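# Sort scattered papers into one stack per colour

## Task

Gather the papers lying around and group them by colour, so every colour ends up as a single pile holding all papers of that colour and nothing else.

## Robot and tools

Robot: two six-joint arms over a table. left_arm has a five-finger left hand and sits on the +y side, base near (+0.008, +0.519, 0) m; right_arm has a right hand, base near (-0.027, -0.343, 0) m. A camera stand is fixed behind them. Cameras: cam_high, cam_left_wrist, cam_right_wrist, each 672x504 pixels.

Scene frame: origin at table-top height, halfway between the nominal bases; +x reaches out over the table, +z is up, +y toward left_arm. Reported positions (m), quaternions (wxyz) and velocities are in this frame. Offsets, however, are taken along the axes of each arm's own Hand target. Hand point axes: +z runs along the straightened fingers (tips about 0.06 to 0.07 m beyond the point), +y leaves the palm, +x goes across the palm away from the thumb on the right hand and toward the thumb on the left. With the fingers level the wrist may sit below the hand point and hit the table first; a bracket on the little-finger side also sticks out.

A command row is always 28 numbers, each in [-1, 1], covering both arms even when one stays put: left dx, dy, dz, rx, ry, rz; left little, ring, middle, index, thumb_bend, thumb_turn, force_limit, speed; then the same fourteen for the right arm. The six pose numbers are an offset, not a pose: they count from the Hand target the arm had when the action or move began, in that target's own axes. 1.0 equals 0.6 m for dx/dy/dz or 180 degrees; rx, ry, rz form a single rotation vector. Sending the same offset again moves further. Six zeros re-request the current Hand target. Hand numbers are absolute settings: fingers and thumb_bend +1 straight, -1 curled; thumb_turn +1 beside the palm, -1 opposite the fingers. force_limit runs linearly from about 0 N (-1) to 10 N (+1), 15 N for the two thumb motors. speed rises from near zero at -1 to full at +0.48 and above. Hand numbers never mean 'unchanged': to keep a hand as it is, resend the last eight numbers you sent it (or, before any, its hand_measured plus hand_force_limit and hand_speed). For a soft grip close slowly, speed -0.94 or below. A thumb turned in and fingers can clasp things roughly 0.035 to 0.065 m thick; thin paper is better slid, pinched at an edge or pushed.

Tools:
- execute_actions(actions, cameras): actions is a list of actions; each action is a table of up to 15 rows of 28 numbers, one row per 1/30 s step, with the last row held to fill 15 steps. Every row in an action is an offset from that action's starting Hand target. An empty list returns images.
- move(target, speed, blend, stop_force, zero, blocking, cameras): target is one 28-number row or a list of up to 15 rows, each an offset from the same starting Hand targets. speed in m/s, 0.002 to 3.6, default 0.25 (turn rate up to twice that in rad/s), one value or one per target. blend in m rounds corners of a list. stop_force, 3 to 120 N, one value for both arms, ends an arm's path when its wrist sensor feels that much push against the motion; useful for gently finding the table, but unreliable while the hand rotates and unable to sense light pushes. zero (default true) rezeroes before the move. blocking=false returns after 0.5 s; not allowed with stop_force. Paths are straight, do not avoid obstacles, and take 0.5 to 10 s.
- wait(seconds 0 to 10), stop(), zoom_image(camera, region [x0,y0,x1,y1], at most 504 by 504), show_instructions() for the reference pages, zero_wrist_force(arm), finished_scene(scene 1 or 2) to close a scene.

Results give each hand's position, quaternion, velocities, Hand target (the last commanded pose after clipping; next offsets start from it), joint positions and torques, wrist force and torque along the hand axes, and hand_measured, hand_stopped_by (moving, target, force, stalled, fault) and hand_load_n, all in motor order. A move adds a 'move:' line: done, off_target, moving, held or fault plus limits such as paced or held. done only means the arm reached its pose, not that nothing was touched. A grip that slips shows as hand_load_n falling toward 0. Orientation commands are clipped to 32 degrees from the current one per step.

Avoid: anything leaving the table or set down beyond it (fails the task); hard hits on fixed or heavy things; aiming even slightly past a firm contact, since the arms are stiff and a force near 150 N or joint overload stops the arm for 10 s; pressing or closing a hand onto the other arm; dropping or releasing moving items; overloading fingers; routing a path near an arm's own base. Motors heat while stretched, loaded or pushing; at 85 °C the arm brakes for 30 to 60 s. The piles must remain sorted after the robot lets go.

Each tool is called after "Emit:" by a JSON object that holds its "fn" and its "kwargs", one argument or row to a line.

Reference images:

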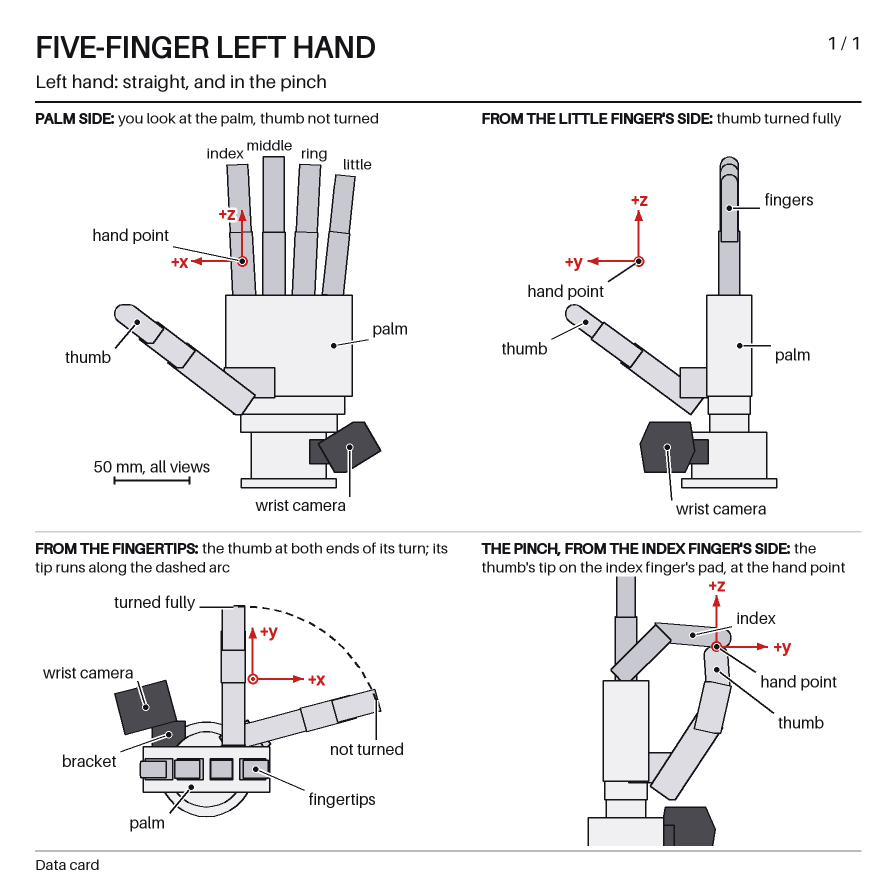

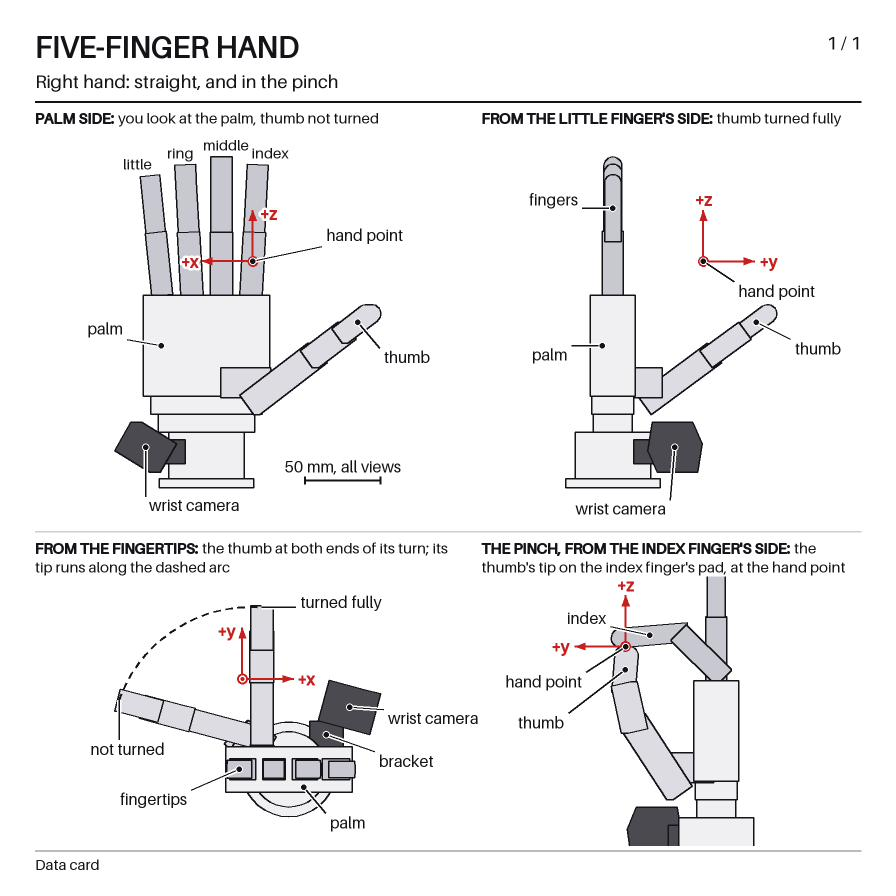

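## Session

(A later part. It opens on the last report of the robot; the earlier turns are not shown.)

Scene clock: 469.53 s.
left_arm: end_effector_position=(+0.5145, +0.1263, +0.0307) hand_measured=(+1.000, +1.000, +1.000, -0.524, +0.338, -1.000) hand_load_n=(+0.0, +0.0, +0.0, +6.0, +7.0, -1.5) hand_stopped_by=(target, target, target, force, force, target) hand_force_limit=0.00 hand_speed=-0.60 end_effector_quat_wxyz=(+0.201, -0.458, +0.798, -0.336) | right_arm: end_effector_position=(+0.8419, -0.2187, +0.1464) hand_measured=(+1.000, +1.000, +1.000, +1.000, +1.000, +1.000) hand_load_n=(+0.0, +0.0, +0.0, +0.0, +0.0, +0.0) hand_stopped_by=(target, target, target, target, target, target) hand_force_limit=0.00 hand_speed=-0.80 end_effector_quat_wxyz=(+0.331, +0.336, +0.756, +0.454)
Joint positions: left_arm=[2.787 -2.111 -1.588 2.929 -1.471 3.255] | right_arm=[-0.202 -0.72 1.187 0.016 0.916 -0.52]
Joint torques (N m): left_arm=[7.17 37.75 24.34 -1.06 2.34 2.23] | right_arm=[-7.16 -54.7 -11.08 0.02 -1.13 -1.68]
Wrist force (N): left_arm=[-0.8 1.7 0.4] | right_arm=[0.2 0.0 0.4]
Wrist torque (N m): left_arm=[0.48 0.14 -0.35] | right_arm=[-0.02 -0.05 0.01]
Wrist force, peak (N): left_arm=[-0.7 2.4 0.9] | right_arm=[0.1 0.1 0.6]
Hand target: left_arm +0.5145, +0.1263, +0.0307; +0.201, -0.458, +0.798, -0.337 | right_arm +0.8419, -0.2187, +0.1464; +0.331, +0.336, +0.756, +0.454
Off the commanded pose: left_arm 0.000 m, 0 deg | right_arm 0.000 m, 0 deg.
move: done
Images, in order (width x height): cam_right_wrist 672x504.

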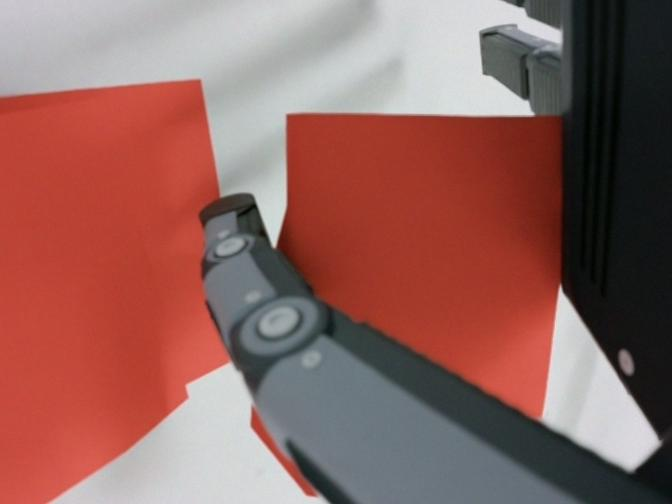

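Emit:
{"fn": "move", "kwargs": {
  "target": [0.007,0.0517,-0.0528,0,0,0,1,1,1,-0.6,0.33,-1,0,-0.6,0,0,0,0,0,0,1,1,1,1,1,1,0,-0.8],
  "speed": 0.1,
  "cameras": ["cam_right_wrist"]
}}

Scene clock: 471.33 s.
left_arm: end_effector_position=(+0.4741, +0.1448, +0.0303) hand_measured=(+1.000, +1.000, +1.000, -0.524, +0.338, -1.000) hand_load_n=(+0.0, +0.0, +0.0, +6.0, +7.5, -1.5) hand_stopped_by=(target, target, target, force, force, target) hand_force_limit=0.00 hand_speed=-0.60 end_effector_quat_wxyz=(+0.201, -0.458, +0.798, -0.337) | right_arm: end_effector_position=(+0.8419, -0.2187, +0.1464) hand_measured=(+1.000, +1.000, +1.000, +1.000, +1.000, +1.000) hand_load_n=(+0.0, +0.0, +0.0, +0.0, +0.0, +0.0) hand_stopped_by=(target, target, target, target, target, target) hand_force_limit=0.00 hand_speed=-0.80 end_effector_quat_wxyz=(+0.331, +0.336, +0.756, +0.454)
Joint positions: left_arm=[2.793 -2.023 -1.732 2.985 -1.467 3.259] | right_arm=[-0.202 -0.72 1.187 0.016 0.916 -0.52]
Joint torques (N m): left_arm=[0.43 33.23 11.56 -1.88 1.33 1.41] | right_arm=[-6.21 -55.51 -11.33 0.01 -1.32 -1.71]
Wrist force (N): left_arm=[-0.7 1.1 -0.2] | right_arm=[0.1 0.1 0.2]
Wrist torque (N m): left_arm=[0.39 0.16 -0.27] | right_arm=[0.00 -0.02 0.00]
Wrist force, peak (N): left_arm=[-0.8 2.1 -0.8] | right_arm=[0.1 0.0 0.5]
Hand target: left_arm +0.4740, +0.1447, +0.0302; +0.201, -0.458, +0.798, -0.337 | right_arm +0.8419, -0.2187, +0.1464; +0.331, +0.336, +0.756, +0.454
Off the commanded pose: left_arm 0.000 m, 0 deg | right_arm 0.000 m, 0 deg.
move: done
Images, in order (width x height): cam_right_wrist 672x504.

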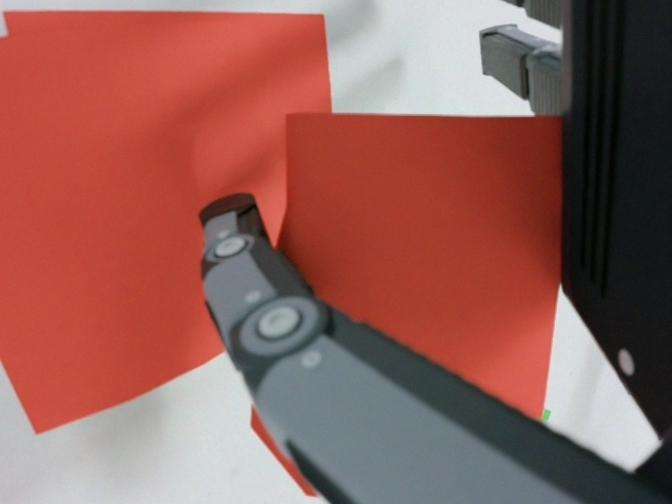

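Emit:
{"fn": "move", "kwargs": {
  "target": [
    [0,0.014,-0.0143,0,0,0,1,1,1,-0.6,0.33,-1,0,-0.6,0,0,0,0,0,0,1,1,1,1,1,1,0,-0.8],
    [0,0.0312,0.0026,0,0,0,1,1,1,-0.6,0.33,-1,0,-0.6,0,0,0,0,0,0,1,1,1,1,1,1,0,-0.8]
  ],
  "speed": 0.05,
  "cameras": ["cam_right_wrist"]
}}

Scene clock: 472.93 s.
left_arm: end_effector_position=(+0.4638, +0.1509, +0.0156) hand_measured=(+1.000, +1.000, +1.000, -0.524, +0.338, -1.000) hand_load_n=(+0.0, +0.0, +0.0, +5.5, +7.0, -1.5) hand_stopped_by=(target, target, target, force, force, target) hand_force_limit=0.00 hand_speed=-0.60 end_effector_quat_wxyz=(+0.201, -0.458, +0.798, -0.336) | right_arm: end_effector_position=(+0.8419, -0.2187, +0.1464) hand_measured=(+1.000, +1.000, +1.000, +1.000, +1.000, +1.000) hand_load_n=(+0.0, +0.0, +0.0, +0.0, +0.0, +0.0) hand_stopped_by=(target, target, target, target, target, target) hand_force_limit=0.00 hand_speed=-0.80 end_effector_quat_wxyz=(+0.331, +0.336, +0.756, +0.454)
Joint positions: left_arm=[2.797 -2.02 -1.783 3.033 -1.464 3.262] | right_arm=[-0.202 -0.72 1.187 0.016 0.916 -0.52]
Joint torques (N m): left_arm=[8.65 39.72 24.3 -2.35 2.7 3.06] | right_arm=[-6.18 -55.48 -12.21 0.13 -1.35 -1.71]
Wrist force (N): left_arm=[-0.6 1.2 0.0] | right_arm=[0.1 0.0 0.2]
Wrist torque (N m): left_arm=[0.41 0.13 -0.29] | right_arm=[-0.02 -0.03 0.00]
Wrist force, peak (N): left_arm=[-0.7 1.7 0.4] | right_arm=[0.2 0.0 0.6]
Hand target: left_arm +0.4638, +0.1508, +0.0157; +0.201, -0.458, +0.798, -0.337 | right_arm +0.8419, -0.2187, +0.1464; +0.331, +0.336, +0.756, +0.454
Off the commanded pose: left_arm 0.000 m, 0 deg | right_arm 0.000 m, 0 deg.
move: done
Images, in order (width x height): cam_right_wrist 672x504.

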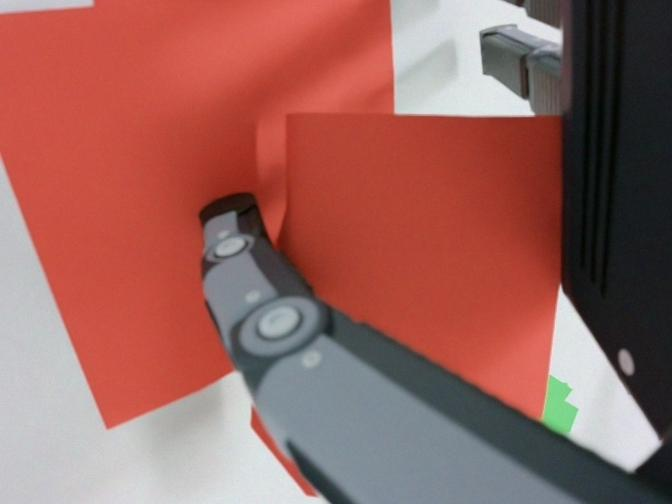

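Emit:
{"fn": "move", "kwargs": {
  "target": [
    [0,0,0,0,0,0,1,1,1,-0.45,0.45,-1,0,-0.6,0,0,0,0,0,0,1,1,1,1,1,1,0,-0.8],
    [0,0,0,0,0,0,1,1,1,-0.3,0.45,-1,0,-0.6,0,0,0,0,0,0,1,1,1,1,1,1,0,-0.8]
  ],
  "speed": 0.05,
  "cameras": ["cam_right_wrist"]
}}

Scene clock: 474.13 s.
left_arm: end_effector_position=(+0.4638, +0.1508, +0.0157) hand_measured=(+1.000, +1.000, +1.000, -0.300, +0.450, -1.000) hand_load_n=(+0.0, +0.0, -0.5, +0.0, +0.0, +0.0) hand_stopped_by=(target, target, target, target, target, target) hand_force_limit=0.00 hand_speed=-0.60 end_effector_quat_wxyz=(+0.201, -0.458, +0.798, -0.337) | right_arm: end_effector_position=(+0.8419, -0.2187, +0.1464) hand_measured=(+1.000, +1.000, +1.000, +1.000, +1.000, +1.000) hand_load_n=(+0.0, +0.0, +0.0, +0.0, +0.0, +0.0) hand_stopped_by=(target, target, target, target, target, target) hand_force_limit=0.00 hand_speed=-0.80 end_effector_quat_wxyz=(+0.331, +0.336, +0.756, +0.454)
Joint positions: left_arm=[2.797 -2.02 -1.783 3.033 -1.464 3.262] | right_arm=[-0.202 -0.72 1.187 0.016 0.916 -0.52]
Joint torques (N m): left_arm=[4.68 37.58 22.65 -0.15 1.96 1.63] | right_arm=[-6.13 -56.28 -10.81 0.06 -1.37 -1.7]
Wrist force (N): left_arm=[-0.8 1.3 0.2] | right_arm=[0.2 0.1 0.3]
Wrist torque (N m): left_arm=[0.41 0.16 -0.30] | right_arm=[-0.01 -0.04 0.00]
Wrist force, peak (N): left_arm=[-0.8 1.4 0.0] | right_arm=[0.0 0.1 0.5]
Hand target: left_arm +0.4638, +0.1508, +0.0157; +0.201, -0.458, +0.798, -0.337 | right_arm +0.8419, -0.2187, +0.1464; +0.331, +0.336, +0.756, +0.454
Off the commanded pose: left_arm 0.000 m, 0 deg | right_arm 0.000 m, 0 deg.
move: done
Images, in order (width x height): cam_right_wrist 672x504.

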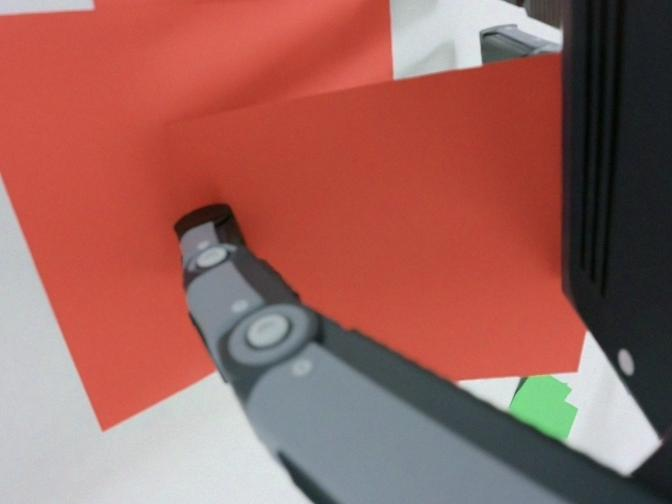

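Emit:
{"fn": "move", "kwargs": {
  "target": [0,0,0,0,0,0,1,1,1,-0.6,0.37,-1,0,-0.7,0,0,0,0,0,0,1,1,1,1,1,1,0,-0.8],
  "speed": 0.05,
  "cameras": ["cam_right_wrist"]
}}

Scene clock: 475.20 s.
left_arm: end_effector_position=(+0.4638, +0.1508, +0.0157) hand_measured=(+1.000, +1.000, +1.000, -0.600, +0.370, -1.000) hand_load_n=(+0.0, +0.0, +0.0, +0.5, +1.0, +0.0) hand_stopped_by=(target, target, target, target, target, target) hand_force_limit=0.00 hand_speed=-0.70 end_effector_quat_wxyz=(+0.201, -0.458, +0.798, -0.337) | right_arm: end_effector_position=(+0.8419, -0.2187, +0.1464) hand_measured=(+1.000, +1.000, +1.000, +1.000, +1.000, +1.000) hand_load_n=(+0.0, +0.0, +0.0, +0.0, +0.0, +0.0) hand_stopped_by=(target, target, target, target, target, target) hand_force_limit=0.00 hand_speed=-0.80 end_effector_quat_wxyz=(+0.331, +0.336, +0.756, +0.454)
Joint positions: left_arm=[2.797 -2.02 -1.783 3.033 -1.464 3.262] | right_arm=[-0.202 -0.72 1.187 0.016 0.916 -0.52]
Joint torques (N m): left_arm=[2.02 37.93 22.27 0.61 1.34 0.53] | right_arm=[-6.9 -55.8 -11.65 0.1 -1.36 -1.58]
Wrist force (N): left_arm=[-0.8 1.5 0.0] | right_arm=[0.2 0.2 0.3]
Wrist torque (N m): left_arm=[0.45 0.16 -0.31] | right_arm=[0.01 -0.04 0.01]
Wrist force, peak (N): left_arm=[-0.8 1.5 0.0] | right_arm=[0.2 0.0 0.5]
Hand target: left_arm +0.4638, +0.1508, +0.0157; +0.201, -0.458, +0.798, -0.337 | right_arm +0.8419, -0.2187, +0.1464; +0.331, +0.336, +0.756, +0.454
Off the commanded pose: left_arm 0.000 m, 0 deg | right_arm 0.000 m, 0 deg.
move: done
Images, in order (width x height): cam_right_wrist 672x504.

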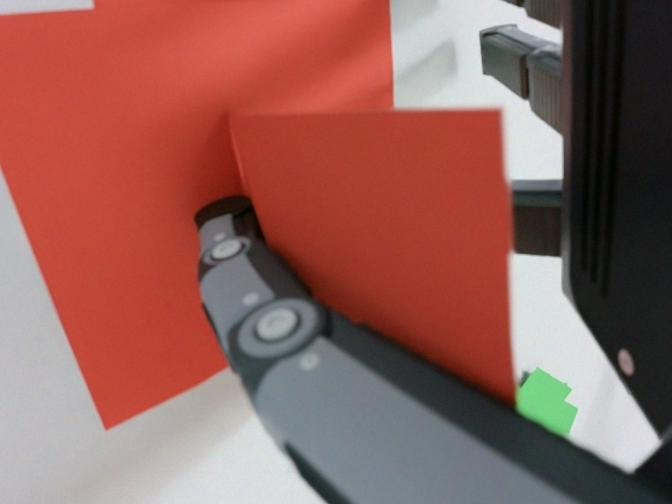

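Emit:
{"fn": "move", "kwargs": {
  "target": [0,0,0,0,0,0,1,1,1,-0.62,0.31,-1,0,-0.7,0,0,0,0,0,0,1,1,1,1,1,1,0,-0.8],
  "speed": 0.05
}}

Scene clock: 475.80 s.
left_arm: end_effector_position=(+0.4638, +0.1508, +0.0157) hand_measured=(+1.000, +1.000, +1.000, -0.620, +0.336, -1.000) hand_load_n=(+0.0, +0.0, -0.5, +2.5, +8.0, +0.0) hand_stopped_by=(target, target, target, target, force, target) hand_force_limit=0.00 hand_speed=-0.70 end_effector_quat_wxyz=(+0.201, -0.458, +0.798, -0.337) | right_arm: end_effector_position=(+0.8419, -0.2187, +0.1464) hand_measured=(+1.000, +1.000, +1.000, +1.000, +1.000, +1.000) hand_load_n=(+0.0, +0.0, +0.0, +0.0, +0.0, +0.0) hand_stopped_by=(target, target, target, target, target, target) hand_force_limit=0.00 hand_speed=-0.80 end_effector_quat_wxyz=(+0.331, +0.336, +0.756, +0.454)
Joint positions: left_arm=[2.797 -2.02 -1.783 3.033 -1.464 3.262] | right_arm=[-0.202 -0.72 1.187 0.016 0.916 -0.52]
Joint torques (N m): left_arm=[-0.95 38.16 21.62 0.73 0.91 -0.2] | right_arm=[-6.14 -55.86 -11.75 0.31 -1.31 -1.64]
Wrist force (N): left_arm=[-0.6 1.3 -0.2] | right_arm=[0.2 -0.1 0.4]
Wrist torque (N m): left_arm=[0.44 0.13 -0.29] | right_arm=[-0.03 -0.05 0.00]
Wrist force, peak (N): left_arm=[-0.9 1.3 0.2] | right_arm=[0.3 0.0 0.5]
Hand target: left_arm +0.4638, +0.1508, +0.0157; +0.201, -0.458, +0.798, -0.337 | right_arm +0.8419, -0.2187, +0.1464; +0.331, +0.336, +0.756, +0.454
Off the commanded pose: left_arm 0.000 m, 0 deg | right_arm 0.000 m, 0 deg.
move: done

Emit:
{"fn": "move", "kwargs": {
  "target": [
    [0,-0.0095,-0.0093,0,0,0,1,1,1,-0.62,0.31,-1,0,-0.7,0,0,0,0,0,0,1,1,1,1,1,1,0,-0.8],
    [-0.038,-0.0095,-0.0093,0,0,0,1,1,1,-0.62,0.31,-1,0,-0.7,0,0,0,0,0,0,1,1,1,1,1,1,0,-0.8],
    [-0.038,0,0,0,0,0,1,1,1,-0.62,0.31,-1,0,-0.7,0,0,0,0,0,0,1,1,1,1,1,1,0,-0.8]
  ],
  "speed": 0.05,
  "cameras": ["cam_right_wrist"]
}}

Scene clock: 477.67 s.
left_arm: end_effector_position=(+0.4751, +0.1706, +0.0159) hand_measured=(+1.000, +1.000, +1.000, -0.620, +0.336, -1.000) hand_load_n=(+0.0, +0.0, +0.0, +2.5, +8.0, -0.5) hand_stopped_by=(target, target, target, target, force, target) hand_force_limit=0.00 hand_speed=-0.70 end_effector_quat_wxyz=(+0.201, -0.458, +0.798, -0.336) | right_arm: end_effector_position=(+0.8419, -0.2187, +0.1464) hand_measured=(+1.000, +1.000, +1.000, +1.000, +1.000, +1.000) hand_load_n=(+0.0, +0.0, +0.0, +0.0, +0.0, +0.0) hand_stopped_by=(target, target, target, target, target, target) hand_force_limit=0.00 hand_speed=-0.80 end_effector_quat_wxyz=(+0.331, +0.336, +0.756, +0.454)
Joint positions: left_arm=[2.85 -2.016 -1.791 3.031 -1.426 3.3] | right_arm=[-0.202 -0.72 1.187 0.016 0.916 -0.52]
Joint torques (N m): left_arm=[-6.02 37.76 22.95 -2.61 -2.31 -2.32] | right_arm=[-6.83 -56.06 -12.02 0.09 -1.29 -1.86]
Wrist force (N): left_arm=[-0.8 1.1 0.1] | right_arm=[0.2 0.1 0.2]
Wrist torque (N m): left_arm=[0.39 0.15 -0.22] | right_arm=[0.00 -0.04 0.01]
Wrist force, peak (N): left_arm=[-0.5 1.9 0.5] | right_arm=[0.3 0.2 0.4]
Hand target: left_arm +0.4752, +0.1706, +0.0159; +0.201, -0.458, +0.798, -0.337 | right_arm +0.8419, -0.2187, +0.1464; +0.331, +0.336, +0.756, +0.454
Off the commanded pose: left_arm 0.000 m, 0 deg | right_arm 0.000 m, 0 deg.
move: done
Images, in order (width x height): cam_right_wrist 672x504.

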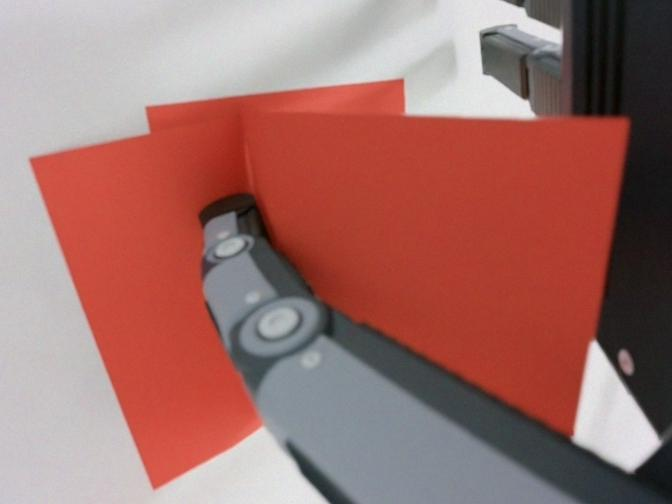

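Emit:
{"fn": "move", "kwargs": {
  "target": [
    [0,-0.0012,-0.0012,0,0,0,1,1,1,-0.45,0.45,-1,0,-0.6,0,0,0,0,0,0,1,1,1,1,1,1,0,-0.8],
    [0,-0.0012,-0.0012,0,0,0,1,1,1,-0.3,0.45,-1,0,-0.6,0,0,0,0,0,0,1,1,1,1,1,1,0,-0.8],
    [0,-0.0061,-0.0057,0.0167,0,0,1,1,1,-0.3,0.45,-1,0,-0.6,0,0,0,0,0,0,1,1,1,1,1,1,0,-0.8],
    [0,-0.0061,-0.0057,0.0167,0,0,1,1,1,-0.15,0.45,-1,0,-0.6,0,0,0,0,0,0,1,1,1,1,1,1,0,-0.8]
  ],
  "speed": 0.04,
  "cameras": ["cam_right_wrist"]
}}

Scene clock: 480.60 s.
left_arm: end_effector_position=(+0.4753, +0.1705, +0.0210) hand_measured=(+1.000, +1.000, +1.000, -0.150, +0.450, -1.000) hand_load_n=(+0.0, +0.0, +0.0, +0.0, +0.0, +0.0) hand_stopped_by=(target, target, target, target, target, target) hand_force_limit=0.00 hand_speed=-0.60 end_effector_quat_wxyz=(+0.213, -0.453, +0.789, -0.357) | right_arm: end_effector_position=(+0.8419, -0.2187, +0.1464) hand_measured=(+1.000, +1.000, +1.000, +1.000, +1.000, +1.000) hand_load_n=(+0.0, +0.0, +0.0, +0.0, +0.0, +0.0) hand_stopped_by=(target, target, target, target, target, target) hand_force_limit=0.00 hand_speed=-0.80 end_effector_quat_wxyz=(+0.331, +0.336, +0.756, +0.454)
Joint positions: left_arm=[2.856 -1.985 -1.836 3.097 -1.413 3.296] | right_arm=[-0.202 -0.72 1.187 0.016 0.916 -0.52]
Joint torques (N m): left_arm=[-6.28 24.03 23.65 -1.64 -2.19 0.7] | right_arm=[-5.99 -55.45 -12.24 0.16 -1.22 -1.6]
Wrist force (N): left_arm=[-0.6 1.1 0.4] | right_arm=[0.2 0.0 0.3]
Wrist torque (N m): left_arm=[0.37 0.16 -0.19] | right_arm=[-0.02 -0.04 0.01]
Wrist force, peak (N): left_arm=[-0.8 1.5 0.2] | right_arm=[0.2 0.1 0.6]
Hand target: left_arm +0.4752, +0.1705, +0.0210; +0.213, -0.453, +0.789, -0.357 | right_arm +0.8419, -0.2187, +0.1464; +0.331, +0.336, +0.756, +0.454
Off the commanded pose: left_arm 0.000 m, 0 deg | right_arm 0.000 m, 0 deg.
move: done
Images, in order (width x height): cam_right_wrist 672x504.

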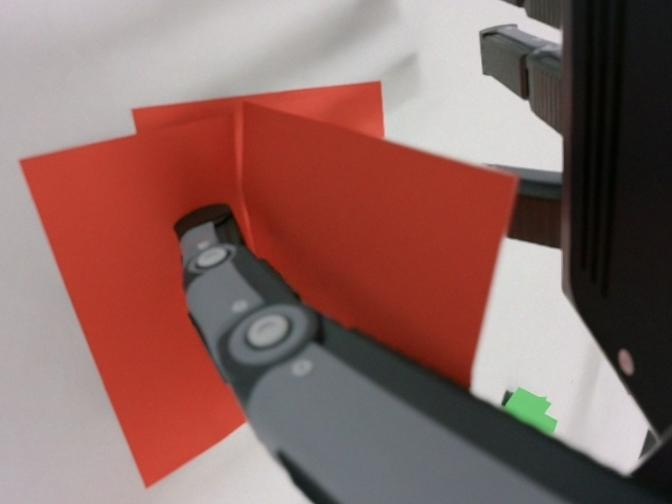

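Emit:
{"fn": "move", "kwargs": {
  "target": [0,0.0308,-0.035,0,0,0,1,1,1,-0.15,0.45,-1,0,-0.6,0,0,0,0,0,0,1,1,1,1,1,1,0,-0.8],
  "speed": 0.05,
  "cameras": ["cam_right_wrist"]
}}

Scene clock: 481.67 s.
left_arm: end_effector_position=(+0.4511, +0.1845, +0.0207) hand_measured=(+1.000, +1.000, +1.000, -0.150, +0.450, -1.000) hand_load_n=(+0.0, +0.0, +0.0, +0.0, +0.0, +0.0) hand_stopped_by=(target, target, target, target, target, target) hand_force_limit=0.00 hand_speed=-0.60 end_effector_quat_wxyz=(+0.213, -0.453, +0.789, -0.357) | right_arm: end_effector_position=(+0.8419, -0.2187, +0.1464) hand_measured=(+1.000, +1.000, +1.000, +1.000, +1.000, +1.000) hand_load_n=(+0.0, +0.0, +0.0, +0.0, +0.0, +0.0) hand_stopped_by=(target, target, target, target, target, target) hand_force_limit=0.00 hand_speed=-0.80 end_effector_quat_wxyz=(+0.331, +0.336, +0.756, +0.454)
Joint positions: left_arm=[2.872 -1.93 -1.921 3.126 -1.401 3.307] | right_arm=[-0.202 -0.72 1.187 0.016 0.916 -0.52]
Joint torques (N m): left_arm=[-9.59 20.83 21.99 -2.21 0.32 0.68] | right_arm=[-5.9 -56.94 -11.8 0.09 -1.46 -1.7]
Wrist force (N): left_arm=[-1.1 1.4 0.4] | right_arm=[0.2 0.1 0.3]
Wrist torque (N m): left_arm=[0.41 0.19 -0.35] | right_arm=[-0.01 -0.04 0.01]
Wrist force, peak (N): left_arm=[-1.2 1.9 -0.1] | right_arm=[0.3 -0.1 0.4]
Hand target: left_arm +0.4510, +0.1845, +0.0207; +0.213, -0.453, +0.789, -0.357 | right_arm +0.8419, -0.2187, +0.1464; +0.331, +0.336, +0.756, +0.454
Off the commanded pose: left_arm 0.000 m, 0 deg | right_arm 0.000 m, 0 deg.
move: done
Images, in order (width x height): cam_right_wrist 672x504.

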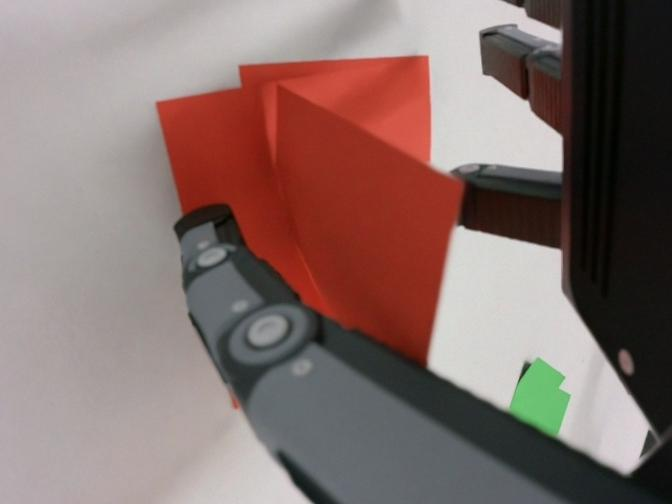

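Emit:
{"fn": "move", "kwargs": {
  "target": [
    [0,-0.005,-0.0044,0,0,0,1,1,1,-0.15,0.45,-1,0,-0.6,0,0,0,0,0,0,1,1,1,1,1,1,0,-0.8],
    [0,-0.005,-0.0044,0,0,0,1,1,1,0.1,0.6,-1,0,-0.6,0,0,0,0,0,0,1,1,1,1,1,1,0,-0.8]
  ],
  "speed": 0.04,
  "cameras": ["cam_right_wrist"]
}}

Scene clock: 483.10 s.
left_arm: end_effector_position=(+0.4510, +0.1844, +0.0247) hand_measured=(+1.000, +1.000, +1.000, +0.100, +0.600, -1.000) hand_load_n=(+0.0, +0.0, +0.0, +0.0, +0.0, +0.0) hand_stopped_by=(target, target, target, target, target, target) hand_force_limit=0.00 hand_speed=-0.60 end_effector_quat_wxyz=(+0.213, -0.453, +0.789, -0.357) | right_arm: end_effector_position=(+0.8419, -0.2187, +0.1464) hand_measured=(+1.000, +1.000, +1.000, +1.000, +1.000, +1.000) hand_load_n=(+0.0, +0.0, +0.5, +0.0, -0.5, +0.0) hand_stopped_by=(target, target, target, target, target, target) hand_force_limit=0.00 hand_speed=-0.80 end_effector_quat_wxyz=(+0.331, +0.336, +0.756, +0.454)
Joint positions: left_arm=[2.872 -1.923 -1.918 3.116 -1.402 3.306] | right_arm=[-0.202 -0.72 1.187 0.016 0.916 -0.52]
Joint torques (N m): left_arm=[-10.57 22.56 9.85 1.14 -2.25 -2.2] | right_arm=[-6.78 -55.27 -11.03 0.19 -1.29 -1.88]
Wrist force (N): left_arm=[-1.2 1.4 0.2] | right_arm=[0.1 0.0 0.4]
Wrist torque (N m): left_arm=[0.43 0.21 -0.35] | right_arm=[-0.02 -0.04 0.00]
Wrist force, peak (N): left_arm=[-1.1 1.9 0.2] | right_arm=[0.1 -0.1 0.5]
Hand target: left_arm +0.4509, +0.1844, +0.0247; +0.213, -0.453, +0.789, -0.357 | right_arm +0.8419, -0.2187, +0.1464; +0.331, +0.336, +0.756, +0.454
Off the commanded pose: left_arm 0.000 m, 0 deg | right_arm 0.000 m, 0 deg.
move: done
Images, in order (width x height): cam_right_wrist 672x504.

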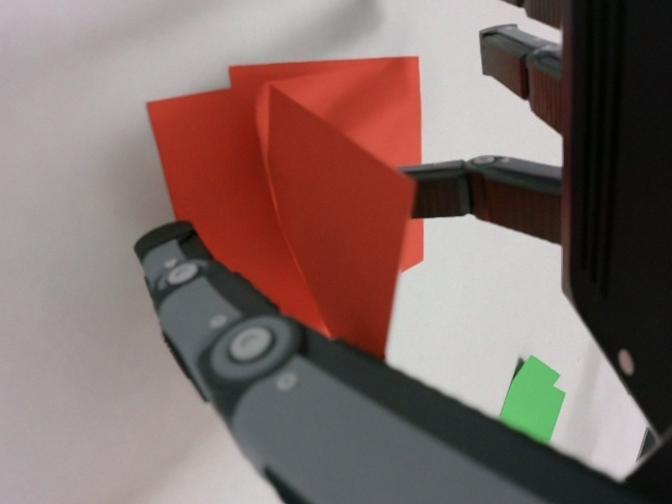

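Emit:
{"fn": "move", "kwargs": {
  "target": [
    [0,-0.003,-0.0026,0,0,0,1,1,1,0.35,0.8,-1,0,-0.6,0,0,0,0,0,0,1,1,1,1,1,1,0,-0.8],
    [0,-0.003,-0.0026,0,0,0,1,1,1,0.8,1,-1,0,-0.4,0,0,0,0,0,0,1,1,1,1,1,1,0,-0.8]
  ],
  "speed": 0.04,
  "cameras": ["cam_right_wrist"]
}}

Scene clock: 484.50 s.
left_arm: end_effector_position=(+0.4509, +0.1844, +0.0271) hand_measured=(+1.000, +1.000, +1.000, +0.800, +1.000, -1.000) hand_load_n=(+0.0, +0.0, +0.0, +0.0, +0.0, +0.0) hand_stopped_by=(target, target, target, target, target, target) hand_force_limit=0.00 hand_speed=-0.40 end_effector_quat_wxyz=(+0.213, -0.453, +0.789, -0.357) | right_arm: end_effector_position=(+0.8419, -0.2187, +0.1464) hand_measured=(+1.000, +1.000, +1.000, +1.000, +1.000, +1.000) hand_load_n=(+0.0, +0.0, +0.0, +0.0, +0.0, +0.0) hand_stopped_by=(target, target, target, target, target, target) hand_force_limit=0.00 hand_speed=-0.80 end_effector_quat_wxyz=(+0.331, +0.336, +0.756, +0.454)
Joint positions: left_arm=[2.872 -1.92 -1.915 3.11 -1.402 3.306] | right_arm=[-0.202 -0.72 1.187 0.016 0.916 -0.52]
Joint torques (N m): left_arm=[-10.24 24.38 14.56 1.18 -2.24 -2.29] | right_arm=[-5.92 -55.93 -11.73 0.13 -1.48 -1.62]
Wrist force (N): left_arm=[-1.1 1.5 0.2] | right_arm=[0.1 0.1 0.2]
Wrist torque (N m): left_arm=[0.45 0.20 -0.34] | right_arm=[0.00 -0.02 0.00]
Wrist force, peak (N): left_arm=[-1.2 1.6 0.2] | right_arm=[0.1 0.1 0.5]
Hand target: left_arm +0.4509, +0.1844, +0.0271; +0.213, -0.453, +0.789, -0.357 | right_arm +0.8419, -0.2187, +0.1464; +0.331, +0.336, +0.756, +0.454
Off the commanded pose: left_arm 0.000 m, 0 deg | right_arm 0.000 m, 0 deg.
move: done
Images, in order (width x height): cam_right_wrist 672x504.

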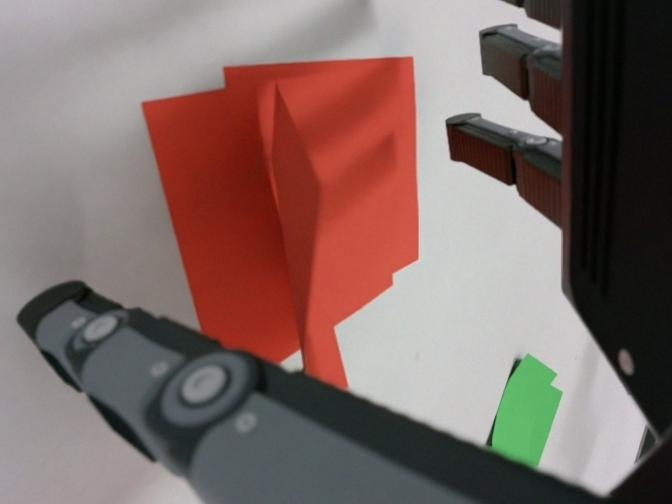

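Emit:
{"fn": "wait", "kwargs": {
  "seconds": 1,
  "cameras": ["cam_right_wrist","cam_high"]
}}

Emit:
{"fn": "zoom_image", "kwargs": {
  "camera": "cam_high",
  "region": [380, 170, 480, 270]
}}

Scene clock: 485.60 s.
left_arm: end_effector_position=(+0.4509, +0.1844, +0.0271) hand_measured=(+1.000, +1.000, +1.000, +0.800, +1.000, -1.000) hand_load_n=(+0.0, -0.5, +0.0, +0.0, +0.0, +0.0) hand_stopped_by=(target, target, target, target, target, target) hand_force_limit=0.00 hand_speed=-0.40 end_effector_quat_wxyz=(+0.213, -0.453, +0.789, -0.357) | right_arm: end_effector_position=(+0.8419, -0.2187, +0.1464) hand_measured=(+1.000, +1.000, +1.000, +1.000, +1.000, +1.000) hand_load_n=(+0.0, +0.0, +0.0, +0.0, +0.0, +0.0) hand_stopped_by=(target, target, target, target, target, target) hand_force_limit=0.00 hand_speed=-0.80 end_effector_quat_wxyz=(+0.331, +0.336, +0.756, +0.454)
Joint positions: left_arm=[2.872 -1.92 -1.915 3.11 -1.402 3.306] | right_arm=[-0.202 -0.72 1.187 0.016 0.916 -0.52]
Joint torques (N m): left_arm=[-10.16 24.41 9.42 1.18 -1.93 -2.21] | right_arm=[-5.92 -55.37 -11.77 0.3 -1.34 -1.73]
Wrist force (N): left_arm=[-1.0 1.6 0.1] | right_arm=[0.1 0.2 0.3]
Wrist torque (N m): left_arm=[0.46 0.19 -0.34] | right_arm=[0.01 -0.03 0.01]
Wrist force, peak (N): left_arm=[-1.1 1.7 0.2] | right_arm=[0.2 0.1 0.4]
Hand target: left_arm +0.4509, +0.1844, +0.0271; +0.213, -0.453, +0.789, -0.357 | right_arm +0.8419, -0.2187, +0.1464; +0.331, +0.336, +0.756, +0.454
Off the commanded pose: left_arm 0.000 m, 0 deg | right_arm 0.000 m, 0 deg.
wait: 1.00 s; at rest by 0.07 s
Images, in order (width x height): cam_high 672x504, cam_right_wrist 672x504.

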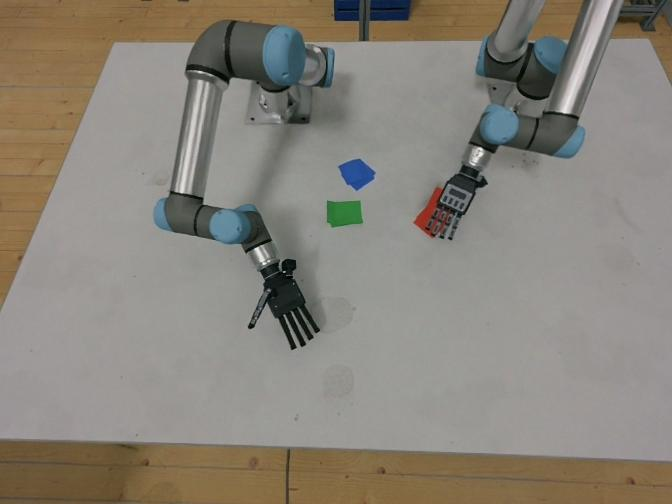

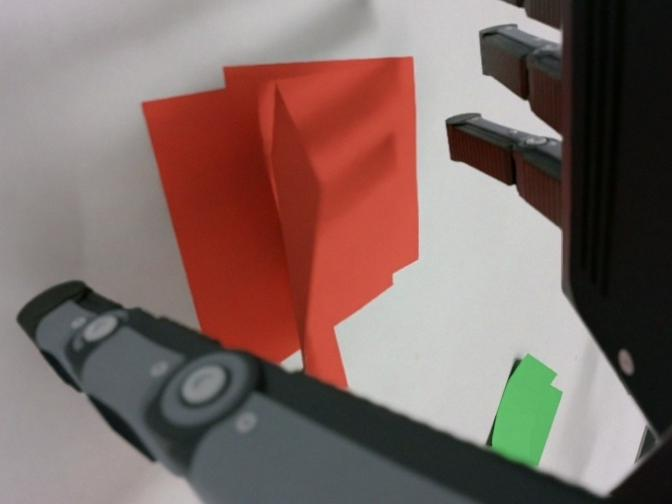

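Scaled by 5.040 from the camera's 672x504 image, which has a finer 960x720 frame.

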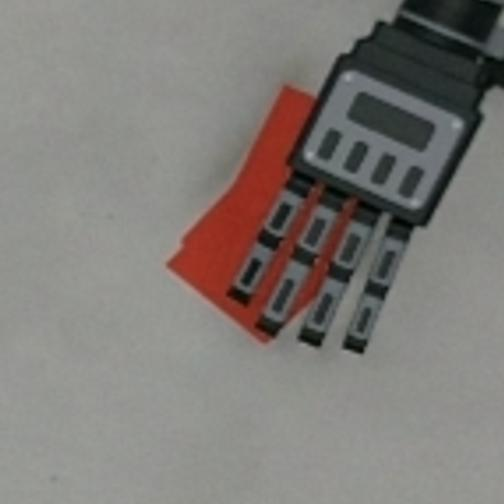

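Emit:
{"fn": "move", "kwargs": {
  "target": [0,-0.01875,-0.0165,0,0,0,1,1,1,0.8,1,-1,0,-0.4,0,0,0,0,0,0,1,1,1,1,1,1,0,-0.8],
  "speed": 0.015,
  "cameras": ["cam_right_wrist"]
}}

Scene clock: 487.07 s.
left_arm: end_effector_position=(+0.4507, +0.1843, +0.0422) hand_measured=(+1.000, +1.000, +1.000, +0.800, +1.000, -1.000) hand_load_n=(+0.0, +0.0, +0.0, +0.0, +0.0, +0.0) hand_stopped_by=(target, target, target, target, target, target) hand_force_limit=0.00 hand_speed=-0.40 end_effector_quat_wxyz=(+0.213, -0.453, +0.789, -0.357) | right_arm: end_effector_position=(+0.8419, -0.2187, +0.1464) hand_measured=(+1.000, +1.000, +1.000, +1.000, +1.000, +1.000) hand_load_n=(+0.0, +0.0, +0.0, +0.0, +0.0, +0.0) hand_stopped_by=(target, target, target, target, target, target) hand_force_limit=0.00 hand_speed=-0.80 end_effector_quat_wxyz=(+0.331, +0.336, +0.756, +0.454)
Joint positions: left_arm=[2.871 -1.896 -1.901 3.072 -1.402 3.306] | right_arm=[-0.202 -0.72 1.187 0.016 0.916 -0.52]
Joint torques (N m): left_arm=[-10.39 22.84 14.36 0.99 -2.38 -2.31] | right_arm=[-6.71 -55.74 -12.13 0.21 -1.3 -1.77]
Wrist force (N): left_arm=[-0.9 1.5 0.4] | right_arm=[0.1 0.1 0.4]
Wrist torque (N m): left_arm=[0.44 0.17 -0.31] | right_arm=[-0.01 -0.04 0.00]
Wrist force, peak (N): left_arm=[-1.2 1.7 0.5] | right_arm=[0.3 0.1 0.5]
Hand target: left_arm +0.4507, +0.1843, +0.0421; +0.213, -0.453, +0.789, -0.357 | right_arm +0.8419, -0.2187, +0.1464; +0.331, +0.336, +0.756, +0.454
Off the commanded pose: left_arm 0.000 m, 0 deg | right_arm 0.000 m, 0 deg.
move: done
Images, in order (width x height): cam_right_wrist 672x504.

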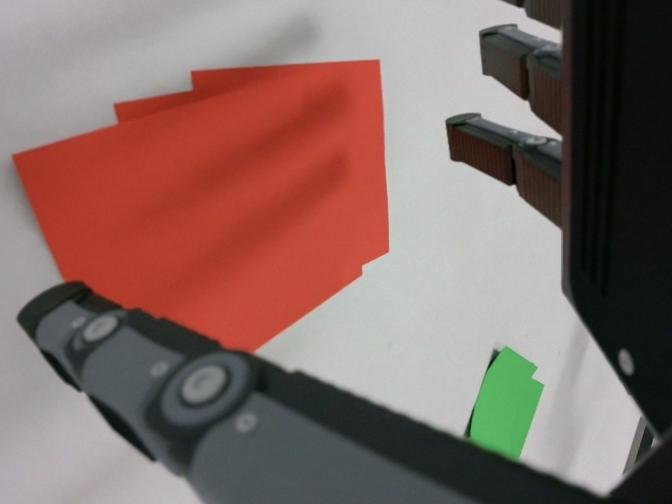

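Emit:
{"fn": "move", "kwargs": {
  "target": [
    [0,-0.03,-0.026,0,0,0,1,1,1,0.8,1,-1,0,-0.4,0,0,0,0,0,0,1,1,1,1,1,1,0,-0.8],
    [0,0.05,-0.18,0,0,0,1,1,1,0.25,1,1,0,-0.4,0,0,0,0,0,0,1,1,1,1,1,1,0,-0.8]
  ],
  "speed": 0.12,
  "cameras": ["cam_right_wrist","cam_high"]
}}

Emit:
{"fn": "zoom_image", "kwargs": {
  "camera": "cam_high",
  "region": [380, 170, 480, 270]
}}

Scene clock: 491.13 s.
left_arm: end_effector_position=(+0.3626, +0.2344, +0.0900) hand_measured=(+1.000, +1.000, +1.000, +0.250, +1.000, +1.000) hand_load_n=(+0.0, +0.0, +0.0, +0.0, +0.0, +0.0) hand_stopped_by=(target, target, target, target, target, target) hand_force_limit=0.00 hand_speed=-0.40 end_effector_quat_wxyz=(+0.213, -0.453, +0.789, -0.357) | right_arm: end_effector_position=(+0.8419, -0.2187, +0.1464) hand_measured=(+1.000, +1.000, +1.000, +1.000, +1.000, +1.000) hand_load_n=(+0.0, +0.0, +0.0, +0.0, +0.0, +0.0) hand_stopped_by=(target, target, target, target, target, target) hand_force_limit=0.00 hand_speed=-0.80 end_effector_quat_wxyz=(+0.331, +0.336, +0.756, +0.454)
Joint positions: left_arm=[2.955 -1.595 -2.124 2.982 -1.34 3.363] | right_arm=[-0.202 -0.72 1.187 0.016 0.916 -0.52]
Joint torques (N m): left_arm=[-10.64 22.05 11.94 -0.67 -1.64 -2.33] | right_arm=[-5.4 -56 -11.92 0.22 -1.35 -1.66]
Wrist force (N): left_arm=[-1.2 1.3 0.3] | right_arm=[0.2 -0.1 0.5]
Wrist torque (N m): left_arm=[0.40 0.27 -0.29] | right_arm=[-0.04 -0.06 0.00]
Wrist force, peak (N): left_arm=[-1.0 2.2 0.9] | right_arm=[0.1 0.0 0.6]
Hand target: left_arm +0.3626, +0.2344, +0.0900; +0.213, -0.453, +0.789, -0.357 | right_arm +0.8419, -0.2187, +0.1464; +0.331, +0.336, +0.756, +0.454
Off the commanded pose: left_arm 0.000 m, 0 deg | right_arm 0.000 m, 0 deg.
move: done
Images, in order (width x height): cam_high 672x504, cam_right_wrist 672x504.

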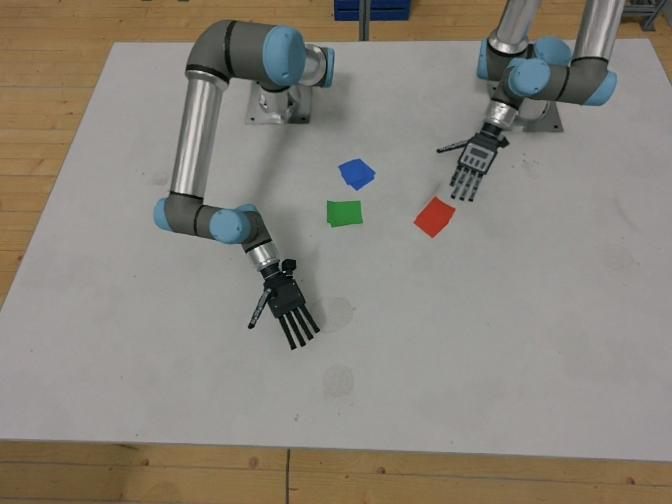

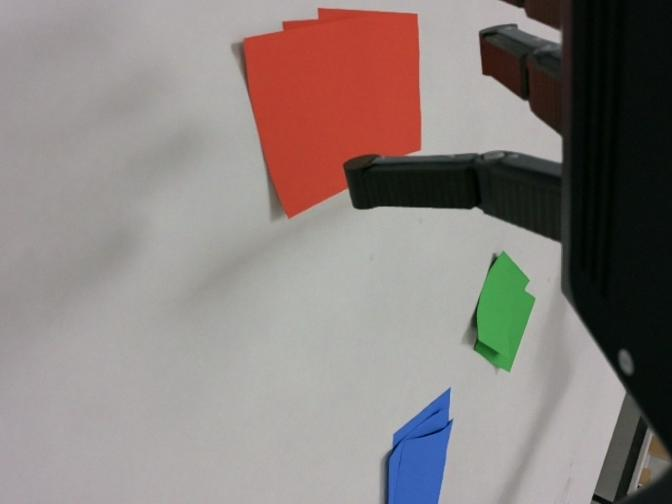

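Scaled by 5.040 from the camera's 672x504 image, which has a finer 960x720 frame.

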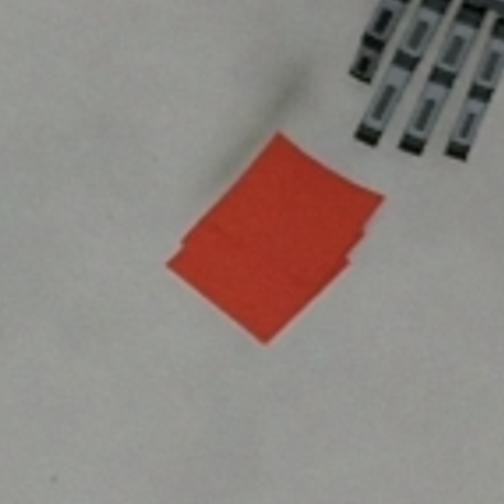

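Emit:
{"fn": "move", "kwargs": {
  "target": [-0.0328,0.0454,0.0619,0.0283,0.0458,0.0404,1,1,1,0.25,1,1,0,-0.4,0,0,0,0,0,0,1,1,1,1,1,1,0,-0.8],
  "speed": 0.12,
  "cameras": ["cam_right_wrist"]
}}

Scene clock: 493.10 s.
left_arm: end_effector_position=(+0.3816, +0.2468, +0.0453) hand_measured=(+1.000, +1.000, +1.000, +0.250, +1.000, +1.000) hand_load_n=(+0.0, +0.0, +0.0, +0.0, +0.0, +0.0) hand_stopped_by=(target, target, target, target, target, target) hand_force_limit=0.00 hand_speed=-0.40 end_effector_quat_wxyz=(+0.198, -0.365, +0.812, -0.409) | right_arm: end_effector_position=(+0.8419, -0.2187, +0.1464) hand_measured=(+1.000, +1.000, +1.000, +1.000, +1.000, +1.000) hand_load_n=(+0.0, +0.0, +0.0, +0.0, +0.0, +0.0) hand_stopped_by=(target, target, target, target, target, target) hand_force_limit=0.00 hand_speed=-0.80 end_effector_quat_wxyz=(+0.331, +0.336, +0.756, +0.454)
Joint positions: left_arm=[3.123 -1.694 -2.205 3.156 -1.051 3.597] | right_arm=[-0.202 -0.72 1.187 0.016 0.916 -0.52]
Joint torques (N m): left_arm=[-7.26 18.99 21.5 -0.97 0.04 -0.79] | right_arm=[-6.38 -55.39 -11.44 0.15 -1.23 -1.82]
Wrist force (N): left_arm=[-1.2 1.3 0.3] | right_arm=[0.1 0.1 0.3]
Wrist torque (N m): left_arm=[0.41 0.26 -0.27] | right_arm=[0.01 -0.04 0.01]
Wrist force, peak (N): left_arm=[-1.6 2.1 0.5] | right_arm=[0.3 0.1 0.5]
Hand target: left_arm +0.3816, +0.2468, +0.0453; +0.198, -0.365, +0.812, -0.409 | right_arm +0.8419, -0.2187, +0.1464; +0.331, +0.336, +0.756, +0.454
Off the commanded pose: left_arm 0.000 m, 0 deg | right_arm 0.000 m, 0 deg.
move: done
Images, in order (width x height): cam_right_wrist 672x504.

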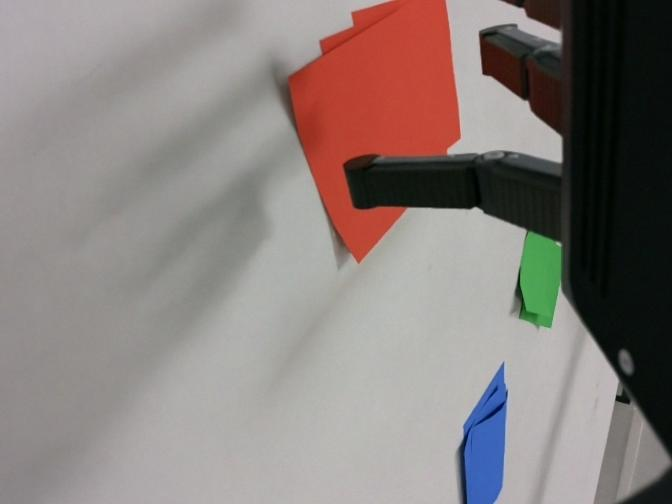

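Emit:
{"fn": "move", "kwargs": {
  "target": [
    [-0.0083,0.0078,-0.0108,0,0,0,1,1,1,0.25,1,1,0,-0.4,0,0,0,0,0,0,1,1,1,1,1,1,0,-0.8],
    [-0.0083,0.0348,0.0088,0,0,0,1,1,1,0.25,1,1,0,-0.4,0,0,0,0,0,0,1,1,1,1,1,1,0,-0.8]
  ],
  "speed": 0.05
}}

Emit:
{"fn": "move", "kwargs": {
  "target": [0,0.0115,0.0083,0,0,0,1,1,1,0.25,1,1,0,-0.4,0,0,0,0,0,0,1,1,1,1,1,1,0,-0.8],
  "speed": 0.012,
  "stop_force": 3,
  "cameras": ["cam_right_wrist"]
}}

Scene clock: 494.67 s.
left_arm: end_effector_position=(+0.3791, +0.2561, +0.0254) hand_measured=(+1.000, +1.000, +1.000, +0.250, +1.000, +1.000) hand_load_n=(+0.0, +0.0, +0.0, +0.0, +0.0, +0.0) hand_stopped_by=(target, target, target, target, target, target) hand_force_limit=0.00 hand_speed=-0.40 end_effector_quat_wxyz=(+0.198, -0.365, +0.812, -0.409) | right_arm: end_effector_position=(+0.8419, -0.2187, +0.1464) hand_measured=(+1.000, +1.000, +1.000, +1.000, +1.000, +1.000) hand_load_n=(+0.0, +0.0, +0.0, +0.0, +0.0, +0.0) hand_stopped_by=(target, target, target, target, target, target) hand_force_limit=0.00 hand_speed=-0.80 end_effector_quat_wxyz=(+0.331, +0.336, +0.756, +0.454)
Joint positions: left_arm=[3.157 -1.725 -2.243 3.211 -1.025 3.625] | right_arm=[-0.202 -0.72 1.187 0.016 0.916 -0.52]
Joint torques (N m): left_arm=[7.85 23.34 20.95 -2.29 3.17 1.87] | right_arm=[-6.2 -55.31 -11.68 0.06 -1.31 -1.82]
Wrist force (N): left_arm=[-1.5 1.2 0.3] | right_arm=[0.2 0.1 0.3]
Wrist torque (N m): left_arm=[0.38 0.32 -0.38] | right_arm=[-0.01 -0.05 0.01]
Wrist force, peak (N): left_arm=[-1.4 1.6 0.6] | right_arm=[-0.1 -0.1 0.6]
Hand target: left_arm +0.3792, +0.2561, +0.0254; +0.198, -0.365, +0.812, -0.409 | right_arm +0.8419, -0.2187, +0.1464; +0.331, +0.336, +0.756, +0.454
Off the commanded pose: left_arm 0.000 m, 0 deg | right_arm 0.000 m, 0 deg.
move: done

Scene clock: 496.27 s.
left_arm: end_effector_position=(+0.3793, +0.2562, +0.0188) hand_measured=(+1.000, +1.000, +1.000, +0.250, +1.000, +1.000) hand_load_n=(+0.0, +0.0, +0.0, +0.0, +0.0, +0.0) hand_stopped_by=(target, target, target, target, target, target) hand_force_limit=0.00 hand_speed=-0.40 end_effector_quat_wxyz=(+0.198, -0.365, +0.812, -0.409) | right_arm: end_effector_position=(+0.8419, -0.2187, +0.1464) hand_measured=(+1.000, +1.000, +1.000, +1.000, +1.000, +1.000) hand_load_n=(+0.0, +0.0, +0.0, +0.0, -0.5, +0.0) hand_stopped_by=(target, target, target, target, target, target) hand_force_limit=0.00 hand_speed=-0.80 end_effector_quat_wxyz=(+0.331, +0.336, +0.756, +0.454)
Joint positions: left_arm=[3.158 -1.74 -2.249 3.232 -1.025 3.626] | right_arm=[-0.202 -0.72 1.187 0.016 0.916 -0.52]
Joint torques (N m): left_arm=[-0.35 22.97 20 0.49 -2.24 2.23] | right_arm=[-6.33 -55.49 -11.02 0.16 -1.13 -1.81]
Wrist force (N): left_arm=[-1.6 -1.6 -1.8] | right_arm=[0.1 0.1 0.2]
Wrist torque (N m): left_arm=[0.39 0.25 -0.34] | right_arm=[0.01 -0.04 0.01]
Wrist force, peak (N): left_arm=[-1.8 -11.6 -9.6] | right_arm=[0.2 -0.1 0.6]
Hand target: left_arm +0.3793, +0.2562, +0.0188; +0.198, -0.365, +0.812, -0.409 (not the last commanded pose) | right_arm +0.8419, -0.2187, +0.1464; +0.331, +0.336, +0.756, +0.454
Off the commanded pose: left_arm 0.002 m, 0 deg | right_arm 0.000 m, 0 deg.
move: contact (left_arm)
Images, in order (width x height): cam_right_wrist 672x504.

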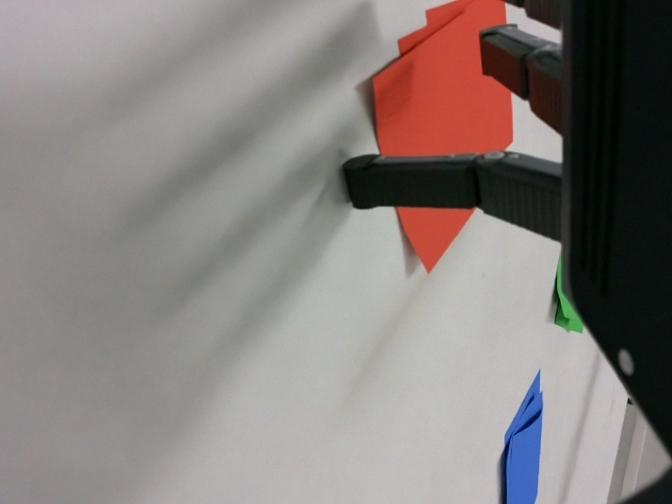

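Emit:
{"fn": "move", "kwargs": {
  "target": [
    [0,0.0006,0.0004,0,0,0,1,1,1,0.25,1,1,0,-0.4,0,0,0,0,0,0,1,1,1,1,1,1,0,-0.8],
    [0,-0.0379,0.0528,0,0,0,1,1,1,0.25,1,1,0,-0.4,0,0,0,0,0,0,1,1,1,1,1,1,0,-0.8]
  ],
  "speed": 0.025,
  "cameras": ["cam_right_wrist"]
}}

Scene clock: 498.77 s.
left_arm: end_effector_position=(+0.4088, +0.2306, +0.0187) hand_measured=(+1.000, +1.000, +1.000, +0.248, +1.000, +1.000) hand_load_n=(+0.0, +0.0, +0.0, -6.5, +0.0, +0.0) hand_stopped_by=(target, target, target, target, target, target) hand_force_limit=0.00 hand_speed=-0.40 end_effector_quat_wxyz=(+0.198, -0.365, +0.812, -0.409) end_effector_velocity=(-0.001, +0.001, +0.000) end_effector_angular_velocity=(+0.000, +0.001, +0.003) | right_arm: end_effector_position=(+0.8419, -0.2187, +0.1464) hand_measured=(+1.000, +1.000, +1.000, +1.000, +1.000, +1.000) hand_load_n=(+0.0, +0.0, +0.0, +0.0, +0.0, +0.0) hand_stopped_by=(target, target, target, target, target, target) hand_force_limit=0.00 hand_speed=-0.80 end_effector_quat_wxyz=(+0.331, +0.336, +0.756, +0.454)
Joint positions: left_arm=[3.072 -1.813 -2.144 3.233 -1.088 3.559] | right_arm=[-0.202 -0.72 1.187 0.016 0.916 -0.52]
Joint velocities: left_arm=[0.002 0.003 -0.005 0.001 0 -0.001] | right_arm=[within noise]
Joint torques (N m): left_arm=[7.97 22.31 3.49 -1.45 0.96 2] | right_arm=[-5.76 -56.04 -12.08 0.08 -1.15 -1.62]
Wrist force (N): left_arm=[-1.9 -8.8 -13.0] | right_arm=[0.2 0.2 0.3]
Wrist torque (N m): left_arm=[0.53 0.13 -0.19] | right_arm=[0.01 -0.05 0.01]
Wrist force, peak (N): left_arm=[-2.1 -11.9 -18.9] | right_arm=[0.5 0.0 0.5]
Hand target: left_arm +0.4087, +0.2307, +0.0187; +0.198, -0.365, +0.812, -0.409 | right_arm +0.8419, -0.2187, +0.1464; +0.331, +0.336, +0.756, +0.454
Off the commanded pose: left_arm 0.000 m, 0 deg | right_arm 0.000 m, 0 deg.
move: done
Images, in order (width x height): cam_right_wrist 672x504.

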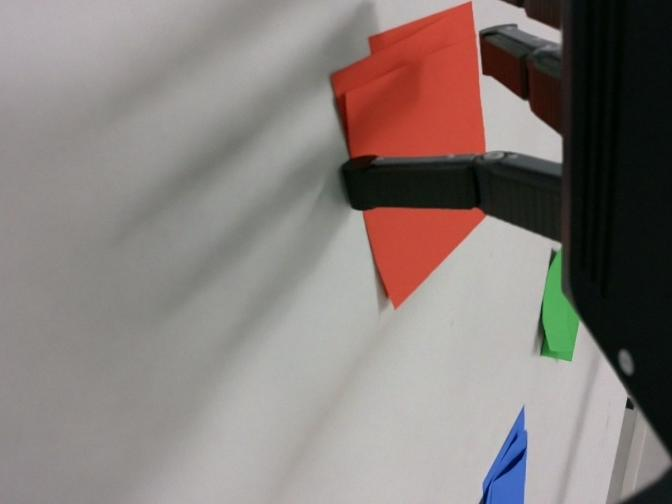

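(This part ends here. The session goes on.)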